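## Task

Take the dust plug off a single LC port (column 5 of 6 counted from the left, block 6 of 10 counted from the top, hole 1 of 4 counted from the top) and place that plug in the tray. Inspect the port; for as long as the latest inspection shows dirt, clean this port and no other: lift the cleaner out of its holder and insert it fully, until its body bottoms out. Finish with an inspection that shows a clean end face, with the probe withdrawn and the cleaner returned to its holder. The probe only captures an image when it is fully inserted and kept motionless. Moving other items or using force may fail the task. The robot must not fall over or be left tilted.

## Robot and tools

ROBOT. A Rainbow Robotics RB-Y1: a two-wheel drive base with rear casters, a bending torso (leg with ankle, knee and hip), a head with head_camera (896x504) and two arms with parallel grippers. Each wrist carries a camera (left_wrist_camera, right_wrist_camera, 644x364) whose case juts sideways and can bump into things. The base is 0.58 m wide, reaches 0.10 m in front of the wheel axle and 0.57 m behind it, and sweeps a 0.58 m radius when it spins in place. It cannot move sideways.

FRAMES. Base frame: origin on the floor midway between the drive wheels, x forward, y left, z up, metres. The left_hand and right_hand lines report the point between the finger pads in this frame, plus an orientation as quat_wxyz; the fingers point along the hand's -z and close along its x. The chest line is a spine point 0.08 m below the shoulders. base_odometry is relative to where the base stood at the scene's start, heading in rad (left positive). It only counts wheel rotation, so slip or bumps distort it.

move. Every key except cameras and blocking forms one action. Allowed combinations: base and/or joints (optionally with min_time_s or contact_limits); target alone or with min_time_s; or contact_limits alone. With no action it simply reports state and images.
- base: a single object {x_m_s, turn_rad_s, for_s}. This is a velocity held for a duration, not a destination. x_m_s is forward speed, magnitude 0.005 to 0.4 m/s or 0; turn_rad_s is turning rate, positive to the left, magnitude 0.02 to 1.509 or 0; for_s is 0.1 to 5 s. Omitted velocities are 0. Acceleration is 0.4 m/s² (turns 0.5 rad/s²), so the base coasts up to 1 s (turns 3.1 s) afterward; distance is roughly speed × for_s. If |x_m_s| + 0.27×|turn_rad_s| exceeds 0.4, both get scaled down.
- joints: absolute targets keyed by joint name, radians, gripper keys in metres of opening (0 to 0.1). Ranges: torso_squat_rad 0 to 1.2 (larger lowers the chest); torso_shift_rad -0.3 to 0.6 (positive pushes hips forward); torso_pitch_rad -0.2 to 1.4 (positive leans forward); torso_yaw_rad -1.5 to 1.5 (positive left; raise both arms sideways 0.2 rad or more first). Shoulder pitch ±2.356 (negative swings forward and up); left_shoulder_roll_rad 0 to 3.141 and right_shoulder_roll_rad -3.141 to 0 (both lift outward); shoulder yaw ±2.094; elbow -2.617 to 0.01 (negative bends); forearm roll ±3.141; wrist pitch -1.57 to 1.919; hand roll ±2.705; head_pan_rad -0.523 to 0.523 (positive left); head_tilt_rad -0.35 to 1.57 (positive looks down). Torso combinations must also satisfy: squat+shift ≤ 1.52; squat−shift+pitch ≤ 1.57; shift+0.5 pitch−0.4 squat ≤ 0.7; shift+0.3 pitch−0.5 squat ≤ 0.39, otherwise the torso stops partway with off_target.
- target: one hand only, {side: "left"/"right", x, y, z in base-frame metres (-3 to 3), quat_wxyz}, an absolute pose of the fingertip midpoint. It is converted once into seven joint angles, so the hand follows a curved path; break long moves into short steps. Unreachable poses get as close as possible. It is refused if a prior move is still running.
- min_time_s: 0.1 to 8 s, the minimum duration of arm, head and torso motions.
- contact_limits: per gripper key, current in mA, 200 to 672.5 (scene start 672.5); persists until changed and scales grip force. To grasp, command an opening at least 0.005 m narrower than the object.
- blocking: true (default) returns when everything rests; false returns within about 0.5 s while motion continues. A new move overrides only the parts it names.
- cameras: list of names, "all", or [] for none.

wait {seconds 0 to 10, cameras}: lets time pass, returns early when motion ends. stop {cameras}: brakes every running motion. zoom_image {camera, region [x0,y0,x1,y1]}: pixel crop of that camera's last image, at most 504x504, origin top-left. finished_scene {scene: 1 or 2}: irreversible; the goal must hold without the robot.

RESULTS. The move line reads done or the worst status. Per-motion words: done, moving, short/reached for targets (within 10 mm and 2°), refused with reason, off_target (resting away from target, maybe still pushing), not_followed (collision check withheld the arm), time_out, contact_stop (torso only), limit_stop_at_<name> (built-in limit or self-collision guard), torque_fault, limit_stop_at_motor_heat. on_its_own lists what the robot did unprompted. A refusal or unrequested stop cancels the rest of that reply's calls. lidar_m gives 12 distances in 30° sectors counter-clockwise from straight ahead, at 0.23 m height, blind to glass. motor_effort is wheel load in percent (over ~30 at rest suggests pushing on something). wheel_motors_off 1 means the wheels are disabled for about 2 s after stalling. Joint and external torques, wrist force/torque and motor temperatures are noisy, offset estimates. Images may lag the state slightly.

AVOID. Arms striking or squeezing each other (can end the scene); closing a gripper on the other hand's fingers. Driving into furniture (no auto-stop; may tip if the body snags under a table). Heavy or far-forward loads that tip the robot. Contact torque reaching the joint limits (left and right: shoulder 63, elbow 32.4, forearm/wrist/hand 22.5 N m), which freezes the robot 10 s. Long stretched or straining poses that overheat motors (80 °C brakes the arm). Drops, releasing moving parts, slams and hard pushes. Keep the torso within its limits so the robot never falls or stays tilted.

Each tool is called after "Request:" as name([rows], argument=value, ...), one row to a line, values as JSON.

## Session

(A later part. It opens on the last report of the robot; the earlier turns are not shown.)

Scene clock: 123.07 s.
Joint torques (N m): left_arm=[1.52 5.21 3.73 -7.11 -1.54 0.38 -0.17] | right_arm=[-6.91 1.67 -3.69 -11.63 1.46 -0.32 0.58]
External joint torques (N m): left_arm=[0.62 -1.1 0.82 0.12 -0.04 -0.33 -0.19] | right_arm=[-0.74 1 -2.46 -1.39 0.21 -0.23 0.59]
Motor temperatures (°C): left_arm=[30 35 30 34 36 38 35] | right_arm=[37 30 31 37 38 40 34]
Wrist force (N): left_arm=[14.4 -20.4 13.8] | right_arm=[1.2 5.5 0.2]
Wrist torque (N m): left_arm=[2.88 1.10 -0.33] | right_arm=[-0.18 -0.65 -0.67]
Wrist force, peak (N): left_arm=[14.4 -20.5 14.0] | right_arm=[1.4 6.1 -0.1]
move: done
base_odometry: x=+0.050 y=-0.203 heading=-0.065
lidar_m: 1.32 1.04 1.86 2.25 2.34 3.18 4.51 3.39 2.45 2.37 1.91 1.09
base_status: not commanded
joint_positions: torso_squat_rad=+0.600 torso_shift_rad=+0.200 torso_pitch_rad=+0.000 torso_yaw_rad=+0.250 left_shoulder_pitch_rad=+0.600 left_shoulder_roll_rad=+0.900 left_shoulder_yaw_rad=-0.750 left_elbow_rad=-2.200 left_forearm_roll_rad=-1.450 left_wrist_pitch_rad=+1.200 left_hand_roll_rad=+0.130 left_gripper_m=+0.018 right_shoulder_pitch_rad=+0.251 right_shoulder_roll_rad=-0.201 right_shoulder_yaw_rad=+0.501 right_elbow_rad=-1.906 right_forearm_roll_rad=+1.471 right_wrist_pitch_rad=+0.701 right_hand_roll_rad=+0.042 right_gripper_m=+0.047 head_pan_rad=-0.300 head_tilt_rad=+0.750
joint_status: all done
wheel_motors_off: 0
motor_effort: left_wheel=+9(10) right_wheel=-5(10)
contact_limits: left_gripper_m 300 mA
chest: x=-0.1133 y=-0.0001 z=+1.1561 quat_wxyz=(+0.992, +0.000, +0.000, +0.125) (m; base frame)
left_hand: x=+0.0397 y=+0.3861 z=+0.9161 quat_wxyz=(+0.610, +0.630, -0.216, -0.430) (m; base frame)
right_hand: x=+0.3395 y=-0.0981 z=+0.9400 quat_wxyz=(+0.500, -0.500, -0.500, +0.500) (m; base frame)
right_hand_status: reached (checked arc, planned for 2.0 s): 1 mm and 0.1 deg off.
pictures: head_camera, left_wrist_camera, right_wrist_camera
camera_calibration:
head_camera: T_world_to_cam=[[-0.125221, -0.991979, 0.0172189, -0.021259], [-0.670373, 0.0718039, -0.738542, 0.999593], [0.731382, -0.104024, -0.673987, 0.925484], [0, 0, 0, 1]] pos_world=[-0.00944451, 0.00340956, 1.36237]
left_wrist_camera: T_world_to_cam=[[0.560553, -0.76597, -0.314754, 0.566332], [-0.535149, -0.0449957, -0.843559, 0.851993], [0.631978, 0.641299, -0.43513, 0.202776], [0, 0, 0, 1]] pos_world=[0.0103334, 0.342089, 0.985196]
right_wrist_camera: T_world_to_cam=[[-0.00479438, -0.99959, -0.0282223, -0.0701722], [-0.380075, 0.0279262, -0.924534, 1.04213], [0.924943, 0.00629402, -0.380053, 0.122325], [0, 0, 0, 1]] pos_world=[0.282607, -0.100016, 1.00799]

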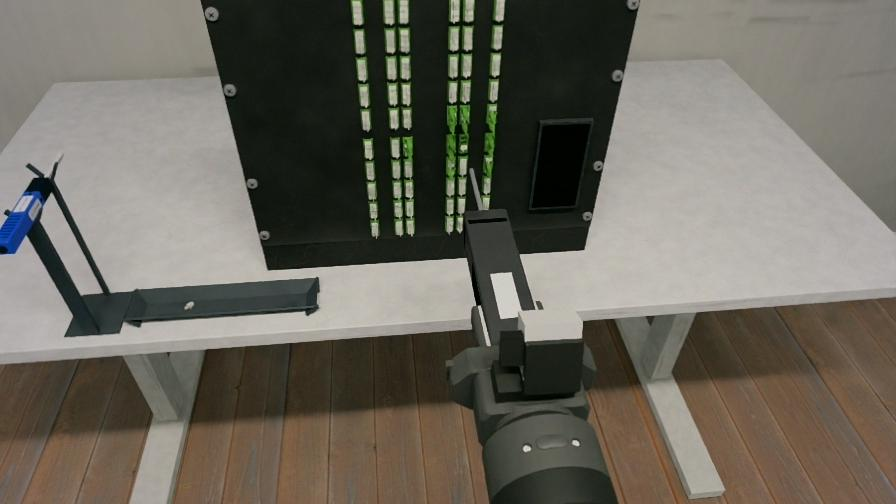

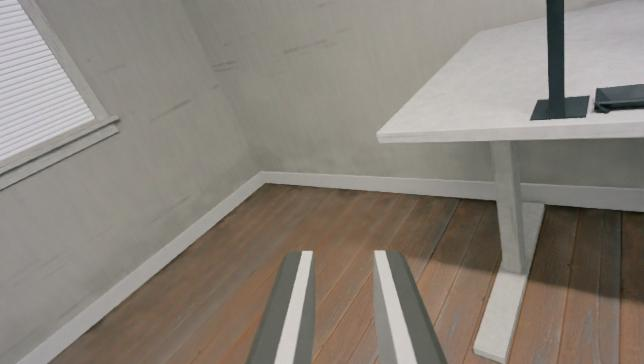

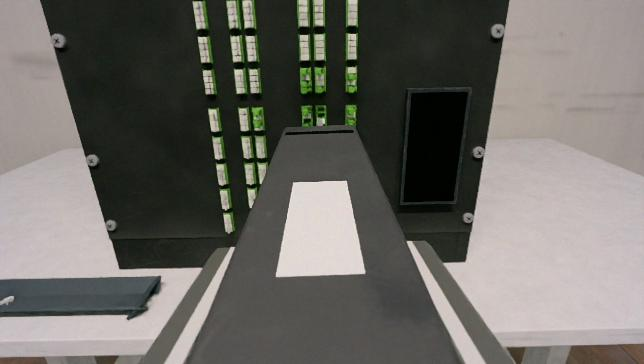

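Request:
zoom_image(camera="head_camera", region=[420, 100, 540, 220])

Request:
move(target={"side":"left","x":0.3,"y":0.2,"z":0.97,"quat_wxyz":[0.354,0.354,-0.612,-0.612]}, min_time_s=2.5, cameras=[])

Request:
move(target={"side":"left","x":0.42,"y":0.09,"z":0.98,"quat_wxyz":[0.354,0.354,-0.612,-0.612]}, min_time_s=2.5)

Scaled by 4.200 from the camera's 896x504 image, which has a finer 1280x720 frame.

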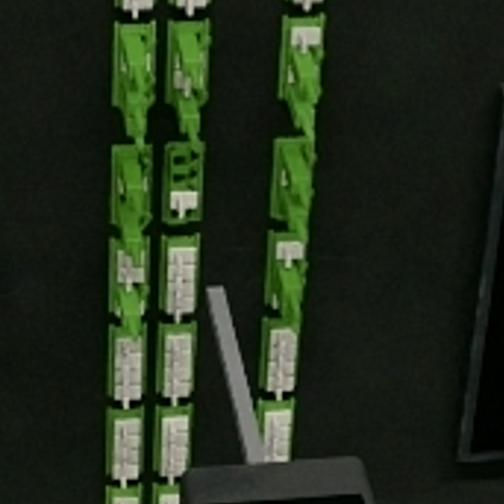

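Scene clock: 126.23 s.
Joint torques (N m): left_arm=[-12.8 7.41 6.78 -5.34 -0.47 1.46 0.22] | right_arm=[-6.84 1.48 -3.95 -11.81 1.61 -0.14 0.28]
External joint torques (N m): left_arm=[-0.27 0.21 -1.64 0.01 -0.24 -0.25 0.21] | right_arm=[-0.67 0.82 -2.72 -1.57 0.36 -0.05 0.28]
Motor temperatures (°C): left_arm=[30 35 30 34 36 38 35] | right_arm=[37 30 31 38 38 40 34]
Wrist force (N): left_arm=[12.7 -20.2 14.3] | right_arm=[1.0 5.9 0.2]
Wrist torque (N m): left_arm=[2.83 1.00 -0.28] | right_arm=[-0.19 -0.70 -0.67]
Wrist force, peak (N): left_arm=[14.6 -20.5 14.3] | right_arm=[1.3 6.0 -0.1]
move: done
base_odometry: x=+0.050 y=-0.203 heading=-0.065
lidar_m: 1.33 1.05 1.88 2.25 2.35 3.19 4.51 3.39 2.47 2.36 1.90 1.09
base_status: not commanded
joint_positions: torso_squat_rad=+0.600 torso_shift_rad=+0.200 torso_pitch_rad=+0.000 torso_yaw_rad=+0.250 left_shoulder_pitch_rad=-0.434 left_shoulder_roll_rad=+0.939 left_shoulder_yaw_rad=-1.033 left_elbow_rad=-1.752 left_forearm_roll_rad=-1.905 left_wrist_pitch_rad=+0.369 left_hand_roll_rad=+1.245 left_gripper_m=+0.018 right_shoulder_pitch_rad=+0.251 right_shoulder_roll_rad=-0.201 right_shoulder_yaw_rad=+0.501 right_elbow_rad=-1.905 right_forearm_roll_rad=+1.471 right_wrist_pitch_rad=+0.701 right_hand_roll_rad=+0.042 right_gripper_m=+0.047 head_pan_rad=-0.300 head_tilt_rad=+0.750
joint_status: all done
wheel_motors_off: 0
motor_effort: left_wheel=+9(10) right_wheel=-5(10)
contact_limits: left_gripper_m 300 mA
chest: x=-0.1133 y=-0.0001 z=+1.1561 quat_wxyz=(+0.992, +0.000, +0.000, +0.125) (m; base frame)
left_hand: x=+0.2995 y=+0.1998 z=+0.9702 quat_wxyz=(+0.357, +0.355, -0.609, -0.613) (m; base frame)
left_hand_status: reached (checked arc, planned for 2.5 s): 1 mm and 0.6 deg off.
right_hand: x=+0.3395 y=-0.0981 z=+0.9400 quat_wxyz=(+0.500, -0.500, -0.500, +0.500) (m; base frame)
pictures: none
No camera images: "cameras" was empty.

Scene clock: 129.07 s.
Joint torques (N m): left_arm=[-17.88 1.99 9.39 -5.48 0.2 1.13 -0.32] | right_arm=[-6.72 1.48 -3.39 -12.13 1.53 -0.41 0.22]
External joint torques (N m): left_arm=[-0.48 -0.81 1.52 0.34 0.4 -0.48 -0.33] | right_arm=[-0.55 0.81 -2.15 -1.9 0.27 -0.32 0.23]
Motor temperatures (°C): left_arm=[30 35 30 34 36 38 35] | right_arm=[37 30 31 38 38 40 34]
Wrist force (N): left_arm=[12.6 -20.6 14.1] | right_arm=[1.0 5.6 0.4]
Wrist torque (N m): left_arm=[2.87 0.97 -0.32] | right_arm=[-0.19 -0.70 -0.69]
Wrist force, peak (N): left_arm=[12.8 -21.0 14.6] | right_arm=[0.9 6.4 0.3]
move: done
base_odometry: x=+0.050 y=-0.203 heading=-0.065
lidar_m: 1.32 1.04 1.87 2.26 2.35 3.18 4.52 3.39 2.46 2.36 1.91 1.10
base_status: not commanded
joint_positions: torso_squat_rad=+0.600 torso_shift_rad=+0.200 torso_pitch_rad=+0.000 torso_yaw_rad=+0.250 left_shoulder_pitch_rad=-0.732 left_shoulder_roll_rad=+0.456 left_shoulder_yaw_rad=-1.016 left_elbow_rad=-1.279 left_forearm_roll_rad=-1.779 left_wrist_pitch_rad=+0.235 left_hand_roll_rad=+1.098 left_gripper_m=+0.018 right_shoulder_pitch_rad=+0.251 right_shoulder_roll_rad=-0.201 right_shoulder_yaw_rad=+0.501 right_elbow_rad=-1.905 right_forearm_roll_rad=+1.471 right_wrist_pitch_rad=+0.701 right_hand_roll_rad=+0.042 right_gripper_m=+0.047 head_pan_rad=-0.300 head_tilt_rad=+0.750
joint_status: all done
wheel_motors_off: 0
motor_effort: left_wheel=+9(10) right_wheel=-7(11)
contact_limits: left_gripper_m 300 mA
chest: x=-0.1133 y=-0.0001 z=+1.1561 quat_wxyz=(+0.992, +0.000, +0.000, +0.125) (m; base frame)
left_hand: x=+0.4197 y=+0.0900 z=+0.9798 quat_wxyz=(+0.355, +0.355, -0.611, -0.613) (m; base frame)
left_hand_status: reached (checked arc, planned for 2.5 s): 0 mm and 0.3 deg off.
right_hand: x=+0.3395 y=-0.0981 z=+0.9400 quat_wxyz=(+0.500, -0.500, -0.500, +0.500) (m; base frame)
pictures: head_camera, left_wrist_camera, right_wrist_camera
camera_calibration:
head_camera: T_world_to_cam=[[-0.125221, -0.991979, 0.0172189, -0.021259], [-0.670373, 0.0718039, -0.738542, 0.999593], [0.731382, -0.104024, -0.673987, 0.925484], [0, 0, 0, 1]] pos_world=[-0.00944451, 0.00340956, 1.36237]
left_wrist_camera: T_world_to_cam=[[-0.459667, -0.887469, -0.0332297, 0.309847], [-0.308059, 0.19443, -0.931287, 1.06481], [0.83295, -0.417845, -0.362766, 0.120274], [0, 0, 0, 1]] pos_world=[0.370269, 0.118205, 1.04557]
right_wrist_camera: T_world_to_cam=[[-0.00479438, -0.99959, -0.0282223, -0.0701722], [-0.380075, 0.0279262, -0.924534, 1.04213], [0.924943, 0.00629402, -0.380053, 0.122325], [0, 0, 0, 1]] pos_world=[0.282607, -0.100016, 1.00799]

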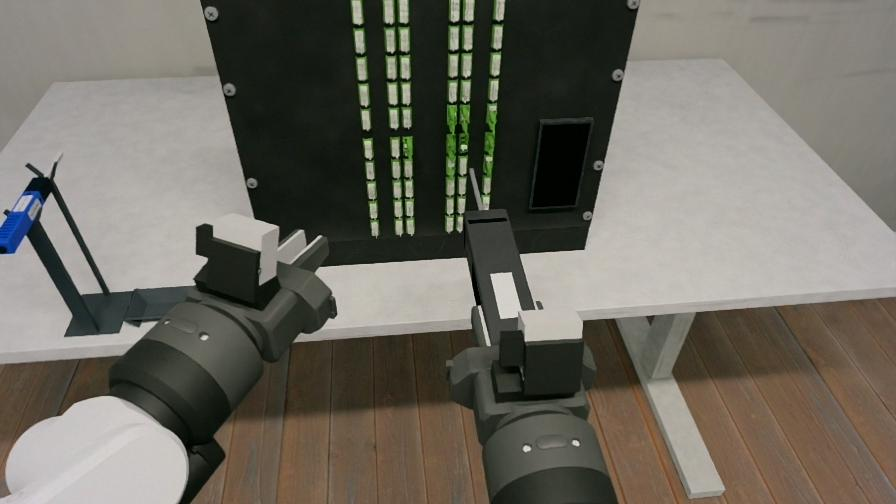

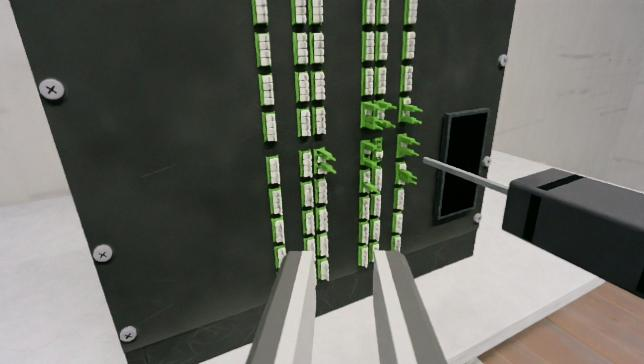

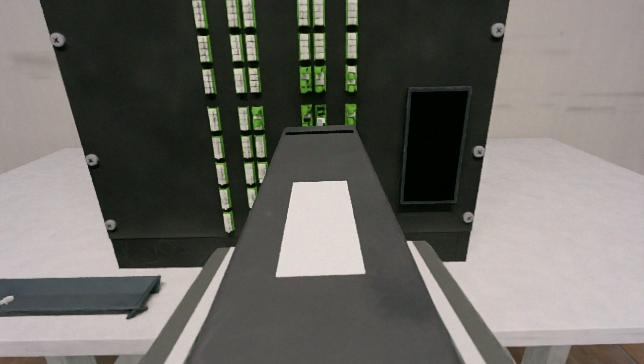

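Request:
zoom_image(camera="left_wrist_camera", region=[340, 90, 460, 210])

Scaled by 4.200 from the camera's 644x364 image, which has a finer 1265x715 frame.

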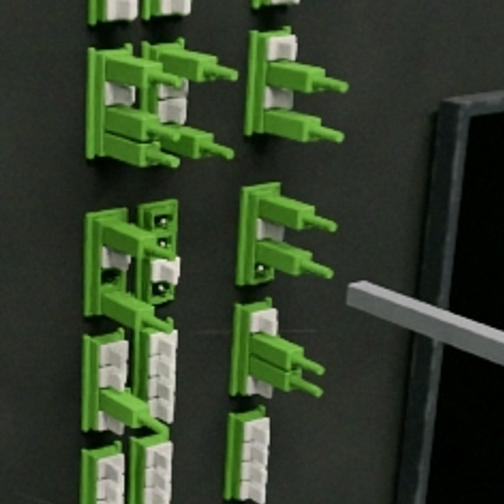

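Request:
move(target={"side":"right","x":0.395,"y":-0.098,"z":0.938,"quat_wxyz":[0.5,-0.5,-0.5,0.5]}, min_time_s=1.5, cameras=[])

Request:
move(target={"side":"left","x":0.50,"y":0.06,"z":1.0,"quat_wxyz":[0.354,0.354,-0.612,-0.612]}, min_time_s=2)

Request:
zoom_image(camera="left_wrist_camera", region=[340, 90, 460, 210])

Request:
zoom_image(camera="head_camera", region=[440, 100, 510, 170])

Scene clock: 133.27 s.
Joint torques (N m): left_arm=[-17.91 2.09 9.01 -5.65 0.24 1.26 -0.33] | right_arm=[-9.9 0.79 -4.76 -11.62 1.44 -0.5 0.23]
External joint torques (N m): left_arm=[-0.51 -0.7 1.14 0.18 0.44 -0.35 -0.34] | right_arm=[-0.51 0.89 -2.83 -1.4 0.25 -0.4 0.24]
Motor temperatures (°C): left_arm=[30 35 31 34 36 38 35] | right_arm=[37 30 31 38 38 40 34]
Wrist force (N): left_arm=[12.5 -20.2 14.3] | right_arm=[1.0 5.9 -0.4]
Wrist torque (N m): left_arm=[2.83 0.94 -0.30] | right_arm=[-0.21 -0.67 -0.69]
Wrist force, peak (N): left_arm=[13.4 -20.7 14.5] | right_arm=[1.1 6.2 -0.5]
move: done
base_odometry: x=+0.050 y=-0.203 heading=-0.065
lidar_m: 1.32 1.03 1.88 2.25 2.34 3.19 4.51 3.40 2.48 2.37 1.90 1.09
base_status: not commanded
joint_positions: torso_squat_rad=+0.600 torso_shift_rad=+0.200 torso_pitch_rad=+0.000 torso_yaw_rad=+0.250 left_shoulder_pitch_rad=-0.732 left_shoulder_roll_rad=+0.456 left_shoulder_yaw_rad=-1.016 left_elbow_rad=-1.279 left_forearm_roll_rad=-1.779 left_wrist_pitch_rad=+0.235 left_hand_roll_rad=+1.098 left_gripper_m=+0.018 right_shoulder_pitch_rad=+0.082 right_shoulder_roll_rad=-0.190 right_shoulder_yaw_rad=+0.410 right_elbow_rad=-1.749 right_forearm_roll_rad=+1.386 right_wrist_pitch_rad=+0.655 right_hand_roll_rad=+0.051 right_gripper_m=+0.047 head_pan_rad=-0.300 head_tilt_rad=+0.750
joint_status: all done
wheel_motors_off: 0
motor_effort: left_wheel=+9(10) right_wheel=-7(10)
contact_limits: left_gripper_m 300 mA
chest: x=-0.1133 y=-0.0001 z=+1.1561 quat_wxyz=(+0.992, +0.000, +0.000, +0.125) (m; base frame)
left_hand: x=+0.4197 y=+0.0901 z=+0.9798 quat_wxyz=(+0.355, +0.355, -0.610, -0.613) (m; base frame)
right_hand: x=+0.3942 y=-0.0983 z=+0.9382 quat_wxyz=(+0.500, -0.500, -0.500, +0.500) (m; base frame)
right_hand_status: reached (checked arc, planned for 1.5 s): 1 mm and 0.1 deg off.
pictures: none
No camera images: "cameras" was empty.

Scene clock: 135.60 s.
Joint torques (N m): left_arm=[-21.04 3.64 3.89 -1.78 -0.19 1.81 0.21] | right_arm=[-9.95 0.68 -4.68 -11.64 1.61 -0.37 0.33]
External joint torques (N m): left_arm=[-0.1 -0.49 -1.96 0.23 -0.24 0.03 0.19] | right_arm=[-0.56 0.78 -2.76 -1.42 0.42 -0.27 0.34]
Motor temperatures (°C): left_arm=[31 35 31 34 36 38 35] | right_arm=[37 30 31 38 38 40 34]
Wrist force (N): left_arm=[12.2 -20.5 14.3] | right_arm=[1.3 5.8 -0.1]
Wrist torque (N m): left_arm=[2.89 0.93 -0.29] | right_arm=[-0.21 -0.66 -0.67]
Wrist force, peak (N): left_arm=[13.1 -21.0 14.0] | right_arm=[1.2 6.4 0.5]
move: done
base_odometry: x=+0.050 y=-0.203 heading=-0.065
lidar_m: 1.32 1.03 1.88 2.25 2.34 3.19 4.50 3.40 2.49 2.37 1.91 1.10
base_status: not commanded
joint_positions: torso_squat_rad=+0.600 torso_shift_rad=+0.200 torso_pitch_rad=+0.000 torso_yaw_rad=+0.250 left_shoulder_pitch_rad=-1.115 left_shoulder_roll_rad=+0.207 left_shoulder_yaw_rad=-1.295 left_elbow_rad=-0.651 left_forearm_roll_rad=-2.011 left_wrist_pitch_rad=+0.400 left_hand_roll_rad=+1.726 left_gripper_m=+0.018 right_shoulder_pitch_rad=+0.082 right_shoulder_roll_rad=-0.190 right_shoulder_yaw_rad=+0.410 right_elbow_rad=-1.749 right_forearm_roll_rad=+1.386 right_wrist_pitch_rad=+0.655 right_hand_roll_rad=+0.051 right_gripper_m=+0.047 head_pan_rad=-0.300 head_tilt_rad=+0.750
joint_status: all done
wheel_motors_off: 0
motor_effort: left_wheel=+7(10) right_wheel=-6(10)
contact_limits: left_gripper_m 300 mA
chest: x=-0.1133 y=-0.0001 z=+1.1561 quat_wxyz=(+0.992, +0.000, +0.000, +0.125) (m; base frame)
left_hand: x=+0.4997 y=+0.0600 z=+1.0004 quat_wxyz=(+0.357, +0.356, -0.609, -0.612) (m; base frame)
left_hand_status: reached (checked arc, planned for 2.0 s): 1 mm and 0.5 deg off.
right_hand: x=+0.3942 y=-0.0983 z=+0.9381 quat_wxyz=(+0.500, -0.500, -0.500, +0.500) (m; base frame)
pictures: head_camera, left_wrist_camera, right_wrist_camera
camera_calibration:
head_camera: T_world_to_cam=[[-0.125221, -0.991979, 0.0172189, -0.021259], [-0.670373, 0.0718039, -0.738542, 0.999593], [0.731382, -0.104024, -0.673987, 0.925484], [0, 0, 0, 1]] pos_world=[-0.00944451, 0.00340956, 1.36237]
left_wrist_camera: T_world_to_cam=[[-0.456324, -0.889166, -0.0339563, 0.319793], [-0.309392, 0.19433, -0.930866, 1.11475], [0.834293, -0.41427, -0.363778, 0.0487289], [0, 0, 0, 1]] pos_world=[0.45017, 0.0879061, 1.06627]
right_wrist_camera: T_world_to_cam=[[-0.00498852, -0.999591, -0.0281453, -0.0701725], [-0.380361, 0.0279268, -0.924416, 1.06124], [0.924825, 0.00609391, -0.380345, 0.0713607], [0, 0, 0, 1]] pos_world=[0.337308, -0.100216, 1.00619]

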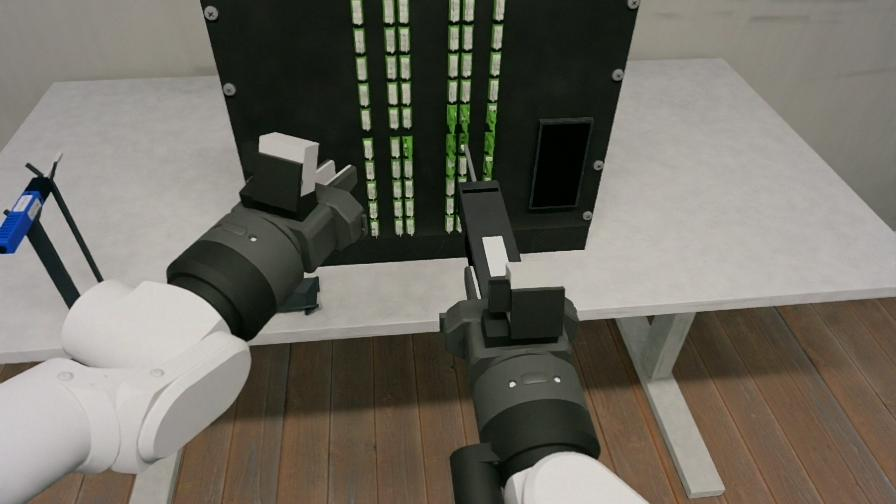

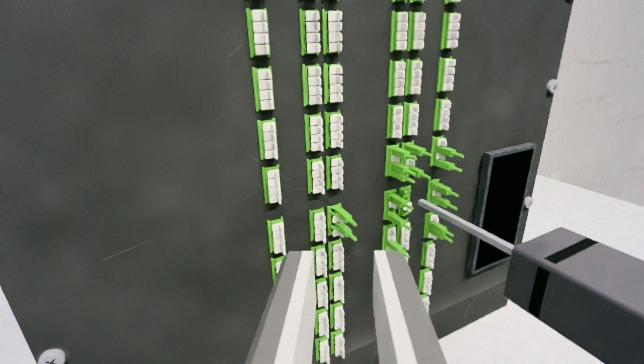

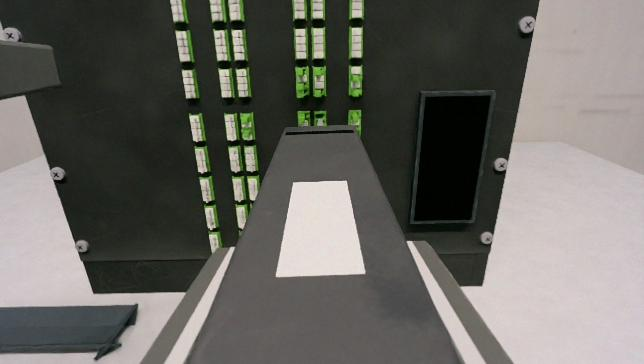

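Scaled by 4.200 from the camera's 644x364 image, which has a finer 1265x715 frame.

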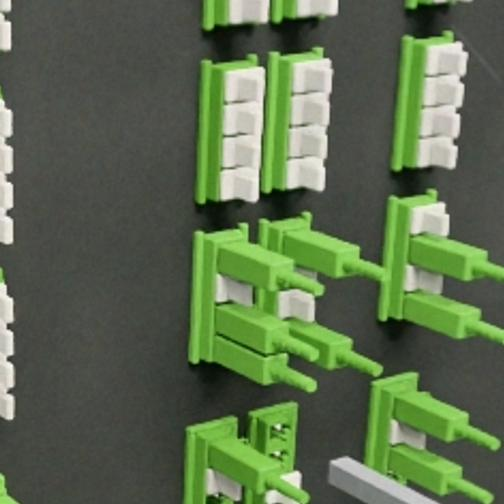

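Scaled by 7.200 from the camera's 896x504 image, which has a finer 1280x720 frame.

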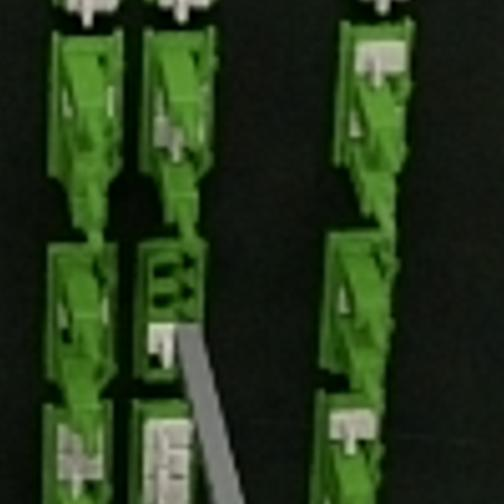

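Request:
zoom_image(camera="left_wrist_camera", region=[380, 160, 460, 240])

Scaled by 6.300 from the camera's 644x364 image, which has a finer 1265x715 frame.

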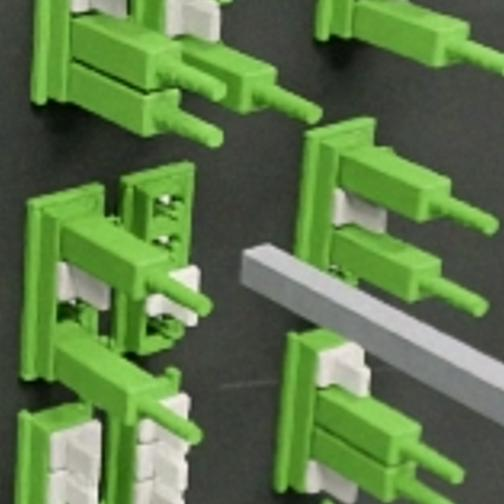

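Request:
move(target={"side":"left","x":0.55,"y":0.035,"z":0.995,"quat_wxyz":[0.354,0.354,-0.612,-0.612]}, min_time_s=2, cameras=["left_wrist_camera","head_camera"])

Request:
zoom_image(camera="left_wrist_camera", region=[400, 170, 480, 250])

Request:
zoom_image(camera="head_camera", region=[455, 125, 485, 155])

Scene clock: 139.23 s.
Joint torques (N m): left_arm=[-22.41 4.51 1.46 2.22 0.26 1.45 -0.41] | right_arm=[-9.44 0.54 -4.95 -11.99 1.63 -0.4 0.29]
External joint torques (N m): left_arm=[-0.93 -1.02 -1.83 0.27 0.31 -0.3 -0.42] | right_arm=[-0.05 0.64 -3.02 -1.77 0.45 -0.3 0.29]
Motor temperatures (°C): left_arm=[31 35 31 34 36 38 35] | right_arm=[37 30 31 38 38 40 34]
Wrist force (N): left_arm=[12.6 -20.3 13.1] | right_arm=[1.2 5.9 0.2]
Wrist torque (N m): left_arm=[2.86 0.96 -0.33] | right_arm=[-0.24 -0.67 -0.67]
Wrist force, peak (N): left_arm=[13.0 -20.7 14.6] | right_arm=[0.9 6.3 -0.2]
move: short
base_odometry: x=+0.050 y=-0.203 heading=-0.065
lidar_m: 1.32 1.05 1.87 2.26 2.33 3.19 4.51 3.40 2.47 2.36 1.90 1.11
base_status: not commanded
joint_positions: torso_squat_rad=+0.600 torso_shift_rad=+0.200 torso_pitch_rad=+0.000 torso_yaw_rad=+0.250 left_shoulder_pitch_rad=-1.355 left_shoulder_roll_rad=+0.000 left_shoulder_yaw_rad=-1.587 left_elbow_rad=-0.335 left_forearm_roll_rad=-1.445 left_wrist_pitch_rad=+0.160 left_hand_roll_rad=+1.591 left_gripper_m=+0.018 right_shoulder_pitch_rad=+0.082 right_shoulder_roll_rad=-0.190 right_shoulder_yaw_rad=+0.410 right_elbow_rad=-1.749 right_forearm_roll_rad=+1.386 right_wrist_pitch_rad=+0.655 right_hand_roll_rad=+0.051 right_gripper_m=+0.047 head_pan_rad=-0.300 head_tilt_rad=+0.750
joint_status: all done
wheel_motors_off: 0
motor_effort: left_wheel=+8(10) right_wheel=-9(10)
contact_limits: left_gripper_m 300 mA
chest: x=-0.1133 y=-0.0001 z=+1.1561 quat_wxyz=(+0.992, +0.000, +0.000, +0.125) (m; base frame)
left_hand: x=+0.5352 y=+0.0394 z=+0.9999 quat_wxyz=(+0.436, +0.355, -0.511, -0.650) (m; base frame)
left_hand_status: short (checked arc, as near as the solve gets, planned for 2.0 s): 16 mm and 15.5 deg off.
right_hand: x=+0.3942 y=-0.0983 z=+0.9381 quat_wxyz=(+0.500, -0.500, -0.500, +0.500) (m; base frame)
pictures: head_camera, left_wrist_camera
camera_calibration:
head_camera: T_world_to_cam=[[-0.125221, -0.991979, 0.0172189, -0.021259], [-0.670373, 0.0718039, -0.738542, 0.999593], [0.731382, -0.104024, -0.673987, 0.925484], [0, 0, 0, 1]] pos_world=[-0.00944451, 0.00340956, 1.36237]
left_wrist_camera: T_world_to_cam=[[-0.33654, -0.939946, -0.0569471, 0.27857], [-0.511171, 0.23314, -0.827255, 1.13217], [0.790851, -0.249295, -0.558934, 0.222327], [0, 0, 0, 1]] pos_world=[0.496652, 0.0533118, 1.07672]

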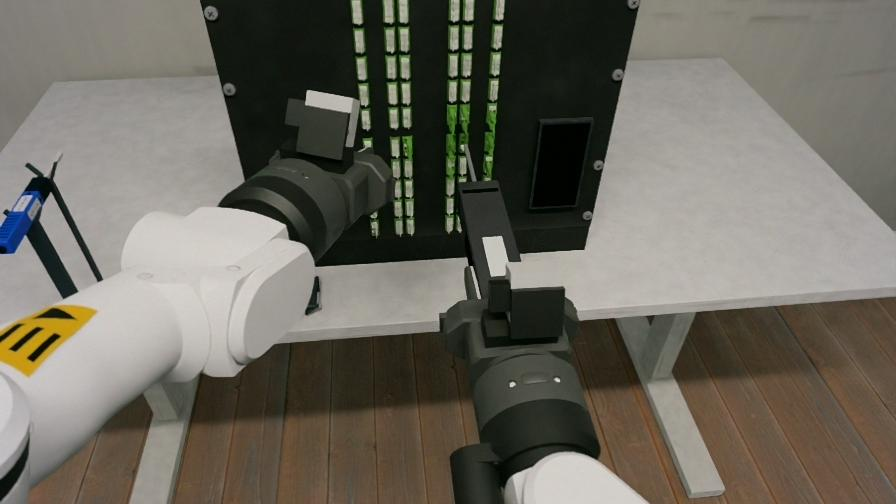

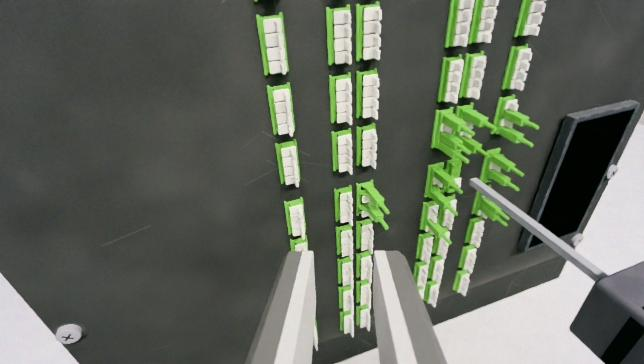

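Scaled by 6.300 from the camera's 644x364 image, which has a finer 1265x715 frame.

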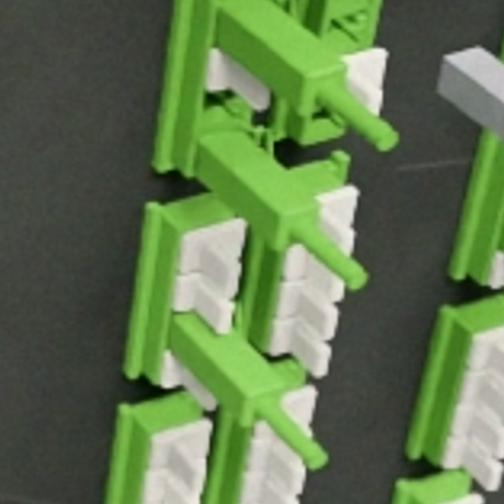

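Scaled by 16.800 from the camera's 896x504 image, which has a finer 1280x720 frame.

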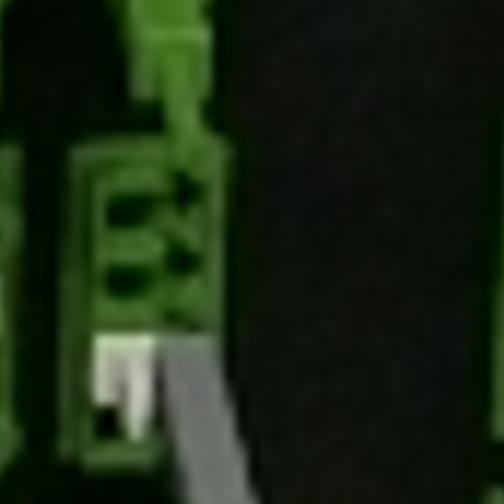

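Request:
zoom_image(camera="left_wrist_camera", region=[430, 140, 490, 200])

Scaled by 8.400 from the camera's 644x364 image, which has a finer 1265x715 frame.

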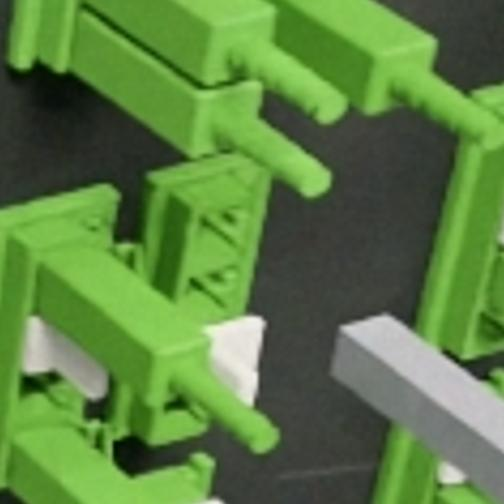

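Request:
move(target={"side":"right","x":0.403,"y":-0.0955,"z":0.9405,"quat_wxyz":[0.5,-0.5,-0.5,0.5]}, min_time_s=1.5, cameras=["left_wrist_camera","head_camera","right_wrist_camera"])

Request:
zoom_image(camera="left_wrist_camera", region=[430, 140, 490, 200])

Request:
zoom_image(camera="head_camera", region=[455, 125, 485, 155])

Scene clock: 142.07 s.
Joint torques (N m): left_arm=[-22.09 4.86 1.41 2.2 0.33 1.26 -0.37] | right_arm=[-10.64 0.53 -5.22 -11.26 1.41 -0.19 0.4]
External joint torques (N m): left_arm=[-0.6 -0.67 -1.87 0.25 0.37 -0.49 -0.38] | right_arm=[-0.7 0.66 -3.25 -1.04 0.24 -0.06 0.4]
Motor temperatures (°C): left_arm=[31 35 30 34 36 38 35] | right_arm=[37 30 31 38 38 40 34]
Wrist force (N): left_arm=[12.5 -20.8 13.3] | right_arm=[0.9 6.0 0.4]
Wrist torque (N m): left_arm=[2.91 0.94 -0.32] | right_arm=[-0.24 -0.70 -0.68]
Wrist force, peak (N): left_arm=[12.8 -20.8 13.2] | right_arm=[1.2 6.4 0.0]
move: done
base_odometry: x=+0.050 y=-0.203 heading=-0.065
lidar_m: 1.32 1.04 1.87 2.25 2.34 3.18 4.51 3.39 2.47 2.36 1.90 1.10
base_status: not commanded
joint_positions: torso_squat_rad=+0.600 torso_shift_rad=+0.200 torso_pitch_rad=+0.000 torso_yaw_rad=+0.250 left_shoulder_pitch_rad=-1.355 left_shoulder_roll_rad=+0.000 left_shoulder_yaw_rad=-1.587 left_elbow_rad=-0.335 left_forearm_roll_rad=-1.445 left_wrist_pitch_rad=+0.160 left_hand_roll_rad=+1.591 left_gripper_m=+0.018 right_shoulder_pitch_rad=+0.053 right_shoulder_roll_rad=-0.184 right_shoulder_yaw_rad=+0.400 right_elbow_rad=-1.727 right_forearm_roll_rad=+1.371 right_wrist_pitch_rad=+0.652 right_hand_roll_rad=+0.061 right_gripper_m=+0.047 head_pan_rad=-0.300 head_tilt_rad=+0.750
joint_status: all done
wheel_motors_off: 0
motor_effort: left_wheel=+9(9) right_wheel=-7(11)
contact_limits: left_gripper_m 300 mA
chest: x=-0.1133 y=-0.0001 z=+1.1561 quat_wxyz=(+0.992, +0.000, +0.000, +0.125) (m; base frame)
left_hand: x=+0.5352 y=+0.0394 z=+0.9999 quat_wxyz=(+0.436, +0.355, -0.511, -0.650) (m; base frame)
right_hand: x=+0.4024 y=-0.0956 z=+0.9404 quat_wxyz=(+0.500, -0.500, -0.500, +0.500) (m; base frame)
right_hand_status: reached (checked arc, planned for 1.5 s): 1 mm and 0.0 deg off.
pictures: head_camera, left_wrist_camera, right_wrist_camera
camera_calibration:
head_camera: T_world_to_cam=[[-0.125221, -0.991979, 0.0172189, -0.021259], [-0.670373, 0.0718039, -0.738542, 0.999593], [0.731382, -0.104024, -0.673987, 0.925484], [0, 0, 0, 1]] pos_world=[-0.00944451, 0.00340956, 1.36237]
left_wrist_camera: T_world_to_cam=[[-0.33654, -0.939946, -0.0569471, 0.27857], [-0.511171, 0.23314, -0.827255, 1.13217], [0.790851, -0.249295, -0.558934, 0.222327], [0, 0, 0, 1]] pos_world=[0.496652, 0.0533118, 1.07672]
right_wrist_camera: T_world_to_cam=[[-0.0046762, -0.99959, -0.028262, -0.0672613], [-0.379253, 0.0279237, -0.924872, 1.06639], [0.925281, 0.00639356, -0.379228, 0.0633455], [0, 0, 0, 1]] pos_world=[0.345503, -0.0974162, 1.00839]

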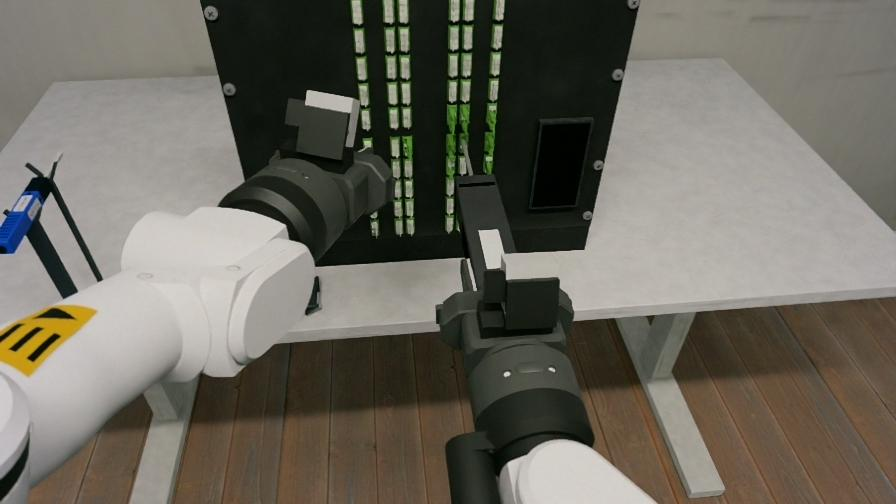

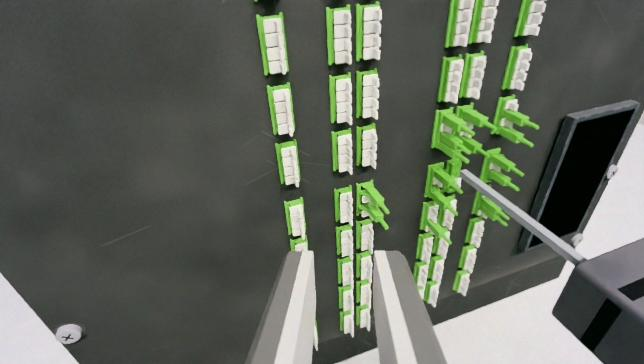

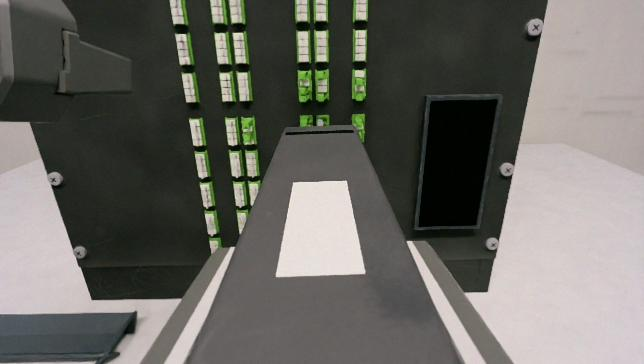

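Scaled by 8.400 from the camera's 644x364 image, which has a finer 1265x715 frame.

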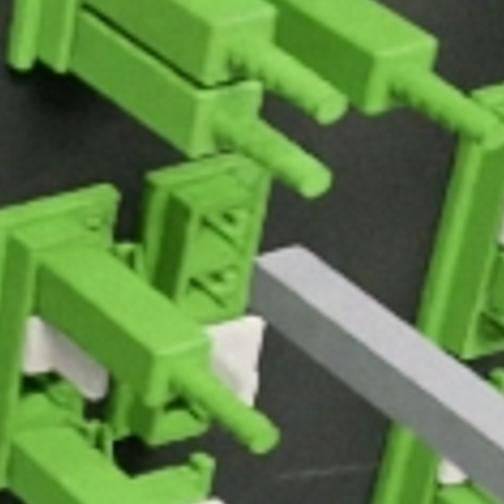

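Scaled by 16.800 from the camera's 896x504 image, which has a finer 1280x720 frame.

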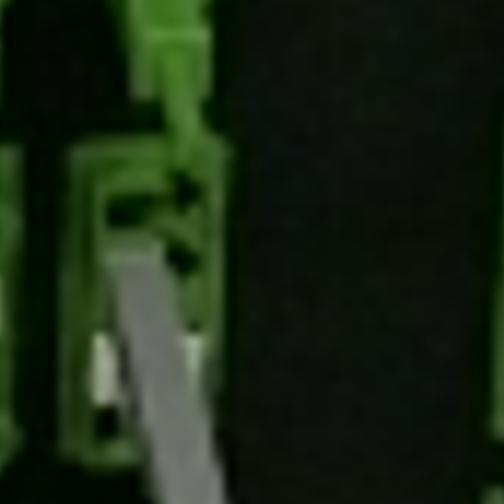

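Request:
move(target={"side":"right","x":0.4085,"y":-0.0959,"z":0.9400,"quat_wxyz":[0.5,-0.5,-0.5,0.5]}, min_time_s=1.5, cameras=["left_wrist_camera","head_camera"])

Request:
zoom_image(camera="left_wrist_camera", region=[445, 150, 475, 180])

Request:
zoom_image(camera="head_camera", region=[455, 125, 475, 145])

Scene clock: 144.23 s.
Joint torques (N m): left_arm=[-21.88 4.56 1.28 2.37 0.34 1.33 -0.31] | right_arm=[-10.84 -2.31 -4.83 -11.41 1.41 -0.47 -0.1]
External joint torques (N m): left_arm=[-0.39 -0.97 -2.01 0.43 0.39 -0.42 -0.32] | right_arm=[-0.56 -2.05 -2.79 -1.2 0.24 -0.36 -0.1]
Motor temperatures (°C): left_arm=[31 35 30 34 36 38 35] | right_arm=[37 30 31 38 38 40 34]
Wrist force (N): left_arm=[13.0 -20.4 13.1] | right_arm=[0.9 6.1 0.1]
Wrist torque (N m): left_arm=[2.85 1.01 -0.32] | right_arm=[-0.26 -0.70 -0.69]
Wrist force, peak (N): left_arm=[12.4 -20.8 13.5] | right_arm=[1.4 6.3 0.2]
move: done
base_odometry: x=+0.050 y=-0.203 heading=-0.065
lidar_m: 1.32 1.04 1.89 2.24 2.33 3.18 4.51 3.39 2.47 2.37 1.90 1.11
base_status: not commanded
joint_positions: torso_squat_rad=+0.600 torso_shift_rad=+0.200 torso_pitch_rad=+0.000 torso_yaw_rad=+0.250 left_shoulder_pitch_rad=-1.355 left_shoulder_roll_rad=+0.000 left_shoulder_yaw_rad=-1.587 left_elbow_rad=-0.335 left_forearm_roll_rad=-1.445 left_wrist_pitch_rad=+0.160 left_hand_roll_rad=+1.591 left_gripper_m=+0.018 right_shoulder_pitch_rad=+0.035 right_shoulder_roll_rad=-0.185 right_shoulder_yaw_rad=+0.392 right_elbow_rad=-1.707 right_forearm_roll_rad=+1.367 right_wrist_pitch_rad=+0.647 right_hand_roll_rad=+0.057 right_gripper_m=+0.047 head_pan_rad=-0.300 head_tilt_rad=+0.750
joint_status: all done
wheel_motors_off: 0
motor_effort: left_wheel=+8(10) right_wheel=-6(9)
contact_limits: left_gripper_m 300 mA
chest: x=-0.1133 y=-0.0001 z=+1.1561 quat_wxyz=(+0.992, +0.000, +0.000, +0.125) (m; base frame)
left_hand: x=+0.5352 y=+0.0394 z=+0.9999 quat_wxyz=(+0.436, +0.355, -0.511, -0.650) (m; base frame)
right_hand: x=+0.4081 y=-0.0958 z=+0.9398 quat_wxyz=(+0.500, -0.500, -0.500, +0.500) (m; base frame)
right_hand_status: reached (checked arc, planned for 1.5 s): 0 mm and 0.0 deg off.
pictures: head_camera, left_wrist_camera
camera_calibration:
head_camera: T_world_to_cam=[[-0.125221, -0.991979, 0.0172189, -0.021259], [-0.670373, 0.0718039, -0.738542, 0.999593], [0.731382, -0.104024, -0.673987, 0.925484], [0, 0, 0, 1]] pos_world=[-0.00944451, 0.00340956, 1.36237]
left_wrist_camera: T_world_to_cam=[[-0.33654, -0.939946, -0.0569471, 0.27857], [-0.511171, 0.23314, -0.827255, 1.13217], [0.790851, -0.249295, -0.558934, 0.222327], [0, 0, 0, 1]] pos_world=[0.496652, 0.0533118, 1.07672]

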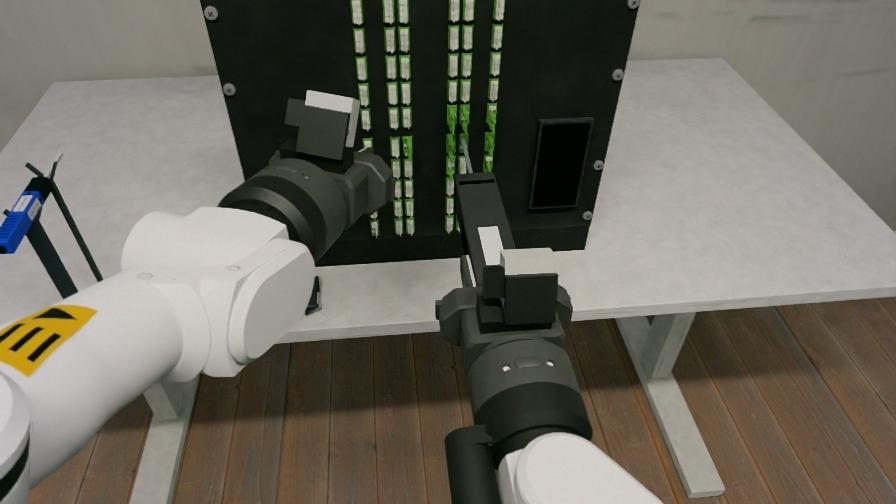

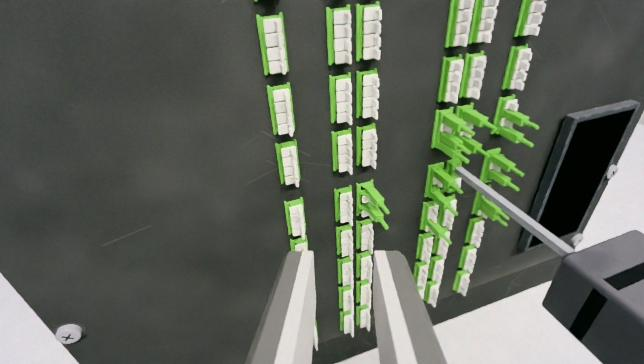

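Scaled by 16.800 from the camera's 644x364 image, which has a finer 1265x715 frame.

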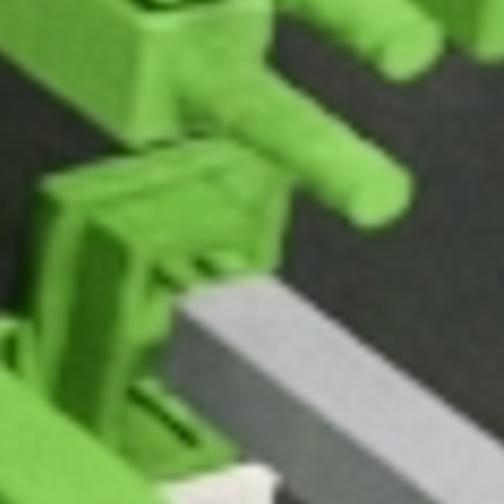

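Scaled by 25.200 from the camera's 896x504 image, which has a finer 1280x720 frame.

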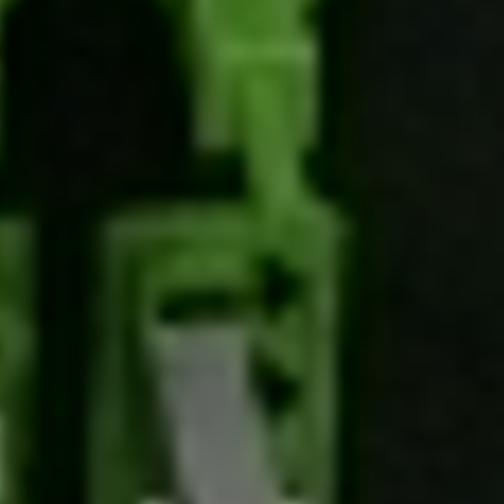

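Request:
move(target={"side":"right","x":0.4102,"y":-0.0963,"z":0.9403,"quat_wxyz":[0.5,-0.5,-0.5,0.5]}, min_time_s=1, cameras=["left_wrist_camera","head_camera"])

Request:
zoom_image(camera="left_wrist_camera", region=[445, 150, 475, 180])

Request:
zoom_image(camera="head_camera", region=[455, 125, 475, 145])

Scene clock: 146.10 s.
Joint torques (N m): left_arm=[-22.08 4.71 1.08 2.31 0.39 1.41 -0.38] | right_arm=[-10.7 -1.28 -4.55 -11.41 1.24 -0.4 0]
External joint torques (N m): left_arm=[-0.59 -0.82 -2.21 0.36 0.43 -0.34 -0.39] | right_arm=[-0.32 -0.97 -2.48 -1.21 0.08 -0.29 0]
Motor temperatures (°C): left_arm=[32 35 30 34 36 38 35] | right_arm=[37 30 31 38 38 40 34]
Wrist force (N): left_arm=[12.4 -20.2 13.1] | right_arm=[0.7 6.0 0.5]
Wrist torque (N m): left_arm=[2.85 0.94 -0.31] | right_arm=[-0.22 -0.74 -0.70]
Wrist force, peak (N): left_arm=[12.7 -20.7 13.3] | right_arm=[0.9 6.3 0.1]
move: done
base_odometry: x=+0.050 y=-0.203 heading=-0.065
lidar_m: 1.32 1.03 1.88 2.25 2.34 3.18 4.51 3.40 2.47 2.36 1.90 1.10
base_status: not commanded
joint_positions: torso_squat_rad=+0.600 torso_shift_rad=+0.200 torso_pitch_rad=+0.000 torso_yaw_rad=+0.250 left_shoulder_pitch_rad=-1.355 left_shoulder_roll_rad=+0.000 left_shoulder_yaw_rad=-1.587 left_elbow_rad=-0.335 left_forearm_roll_rad=-1.445 left_wrist_pitch_rad=+0.160 left_hand_roll_rad=+1.591 left_gripper_m=+0.018 right_shoulder_pitch_rad=+0.029 right_shoulder_roll_rad=-0.186 right_shoulder_yaw_rad=+0.389 right_elbow_rad=-1.702 right_forearm_roll_rad=+1.364 right_wrist_pitch_rad=+0.646 right_hand_roll_rad=+0.057 right_gripper_m=+0.047 head_pan_rad=-0.300 head_tilt_rad=+0.750
joint_status: all done
wheel_motors_off: 0
motor_effort: left_wheel=+8(10) right_wheel=-7(10)
contact_limits: left_gripper_m 300 mA
chest: x=-0.1133 y=-0.0001 z=+1.1561 quat_wxyz=(+0.992, +0.000, +0.000, +0.125) (m; base frame)
left_hand: x=+0.5352 y=+0.0394 z=+0.9999 quat_wxyz=(+0.436, +0.355, -0.511, -0.650) (m; base frame)
right_hand: x=+0.4100 y=-0.0962 z=+0.9400 quat_wxyz=(+0.500, -0.500, -0.500, +0.500) (m; base frame)
right_hand_status: reached (checked arc, planned for 1.0 s): 0 mm and 0.0 deg off.
pictures: head_camera, left_wrist_camera
camera_calibration:
head_camera: T_world_to_cam=[[-0.125221, -0.991979, 0.0172189, -0.021259], [-0.670373, 0.0718039, -0.738542, 0.999593], [0.731382, -0.104024, -0.673987, 0.925484], [0, 0, 0, 1]] pos_world=[-0.00944451, 0.00340956, 1.36237]
left_wrist_camera: T_world_to_cam=[[-0.33654, -0.939946, -0.0569471, 0.27857], [-0.511171, 0.23314, -0.827255, 1.13217], [0.790851, -0.249295, -0.558934, 0.222327], [0, 0, 0, 1]] pos_world=[0.496652, 0.0533118, 1.07672]

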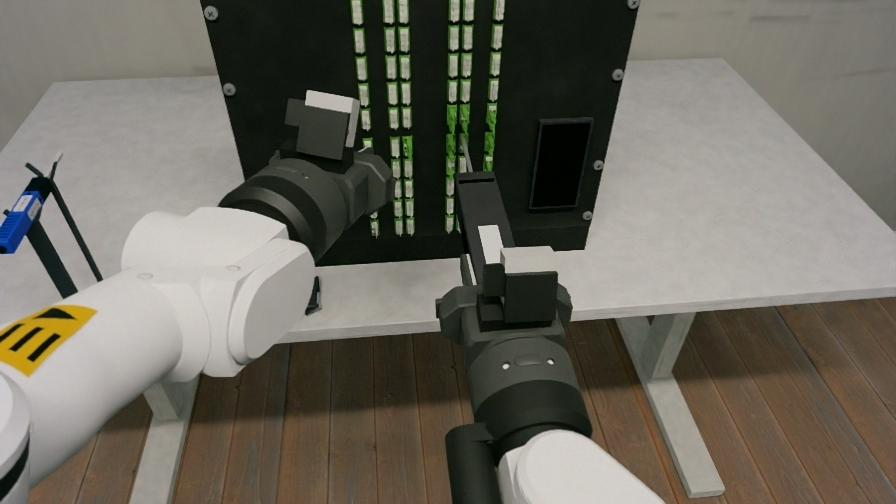

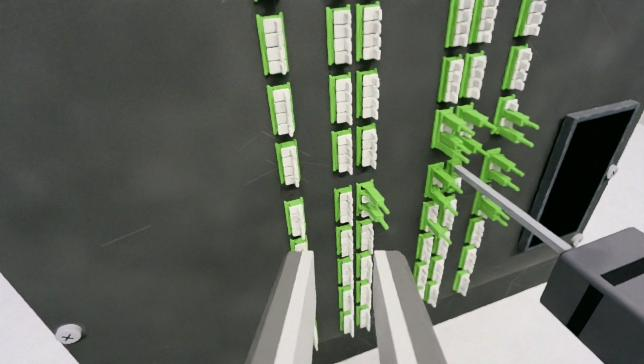

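Scaled by 16.800 from the camera's 644x364 image, which has a finer 1265x715 frame.

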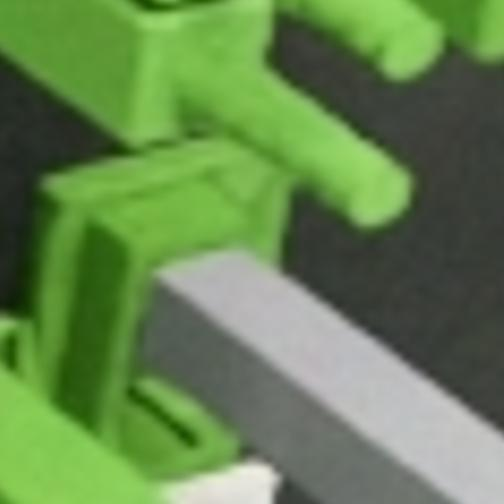

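Scaled by 25.200 from the camera's 896x504 image, which has a finer 1280x720 frame.

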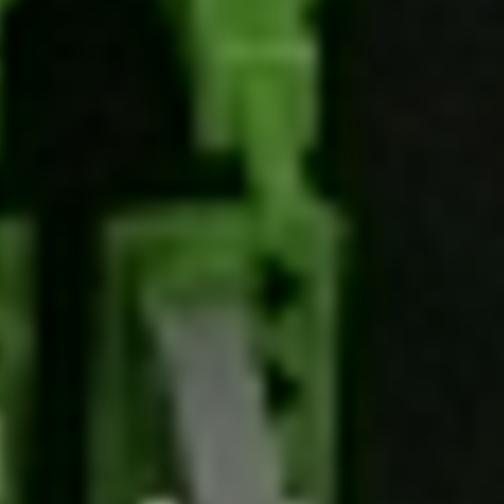

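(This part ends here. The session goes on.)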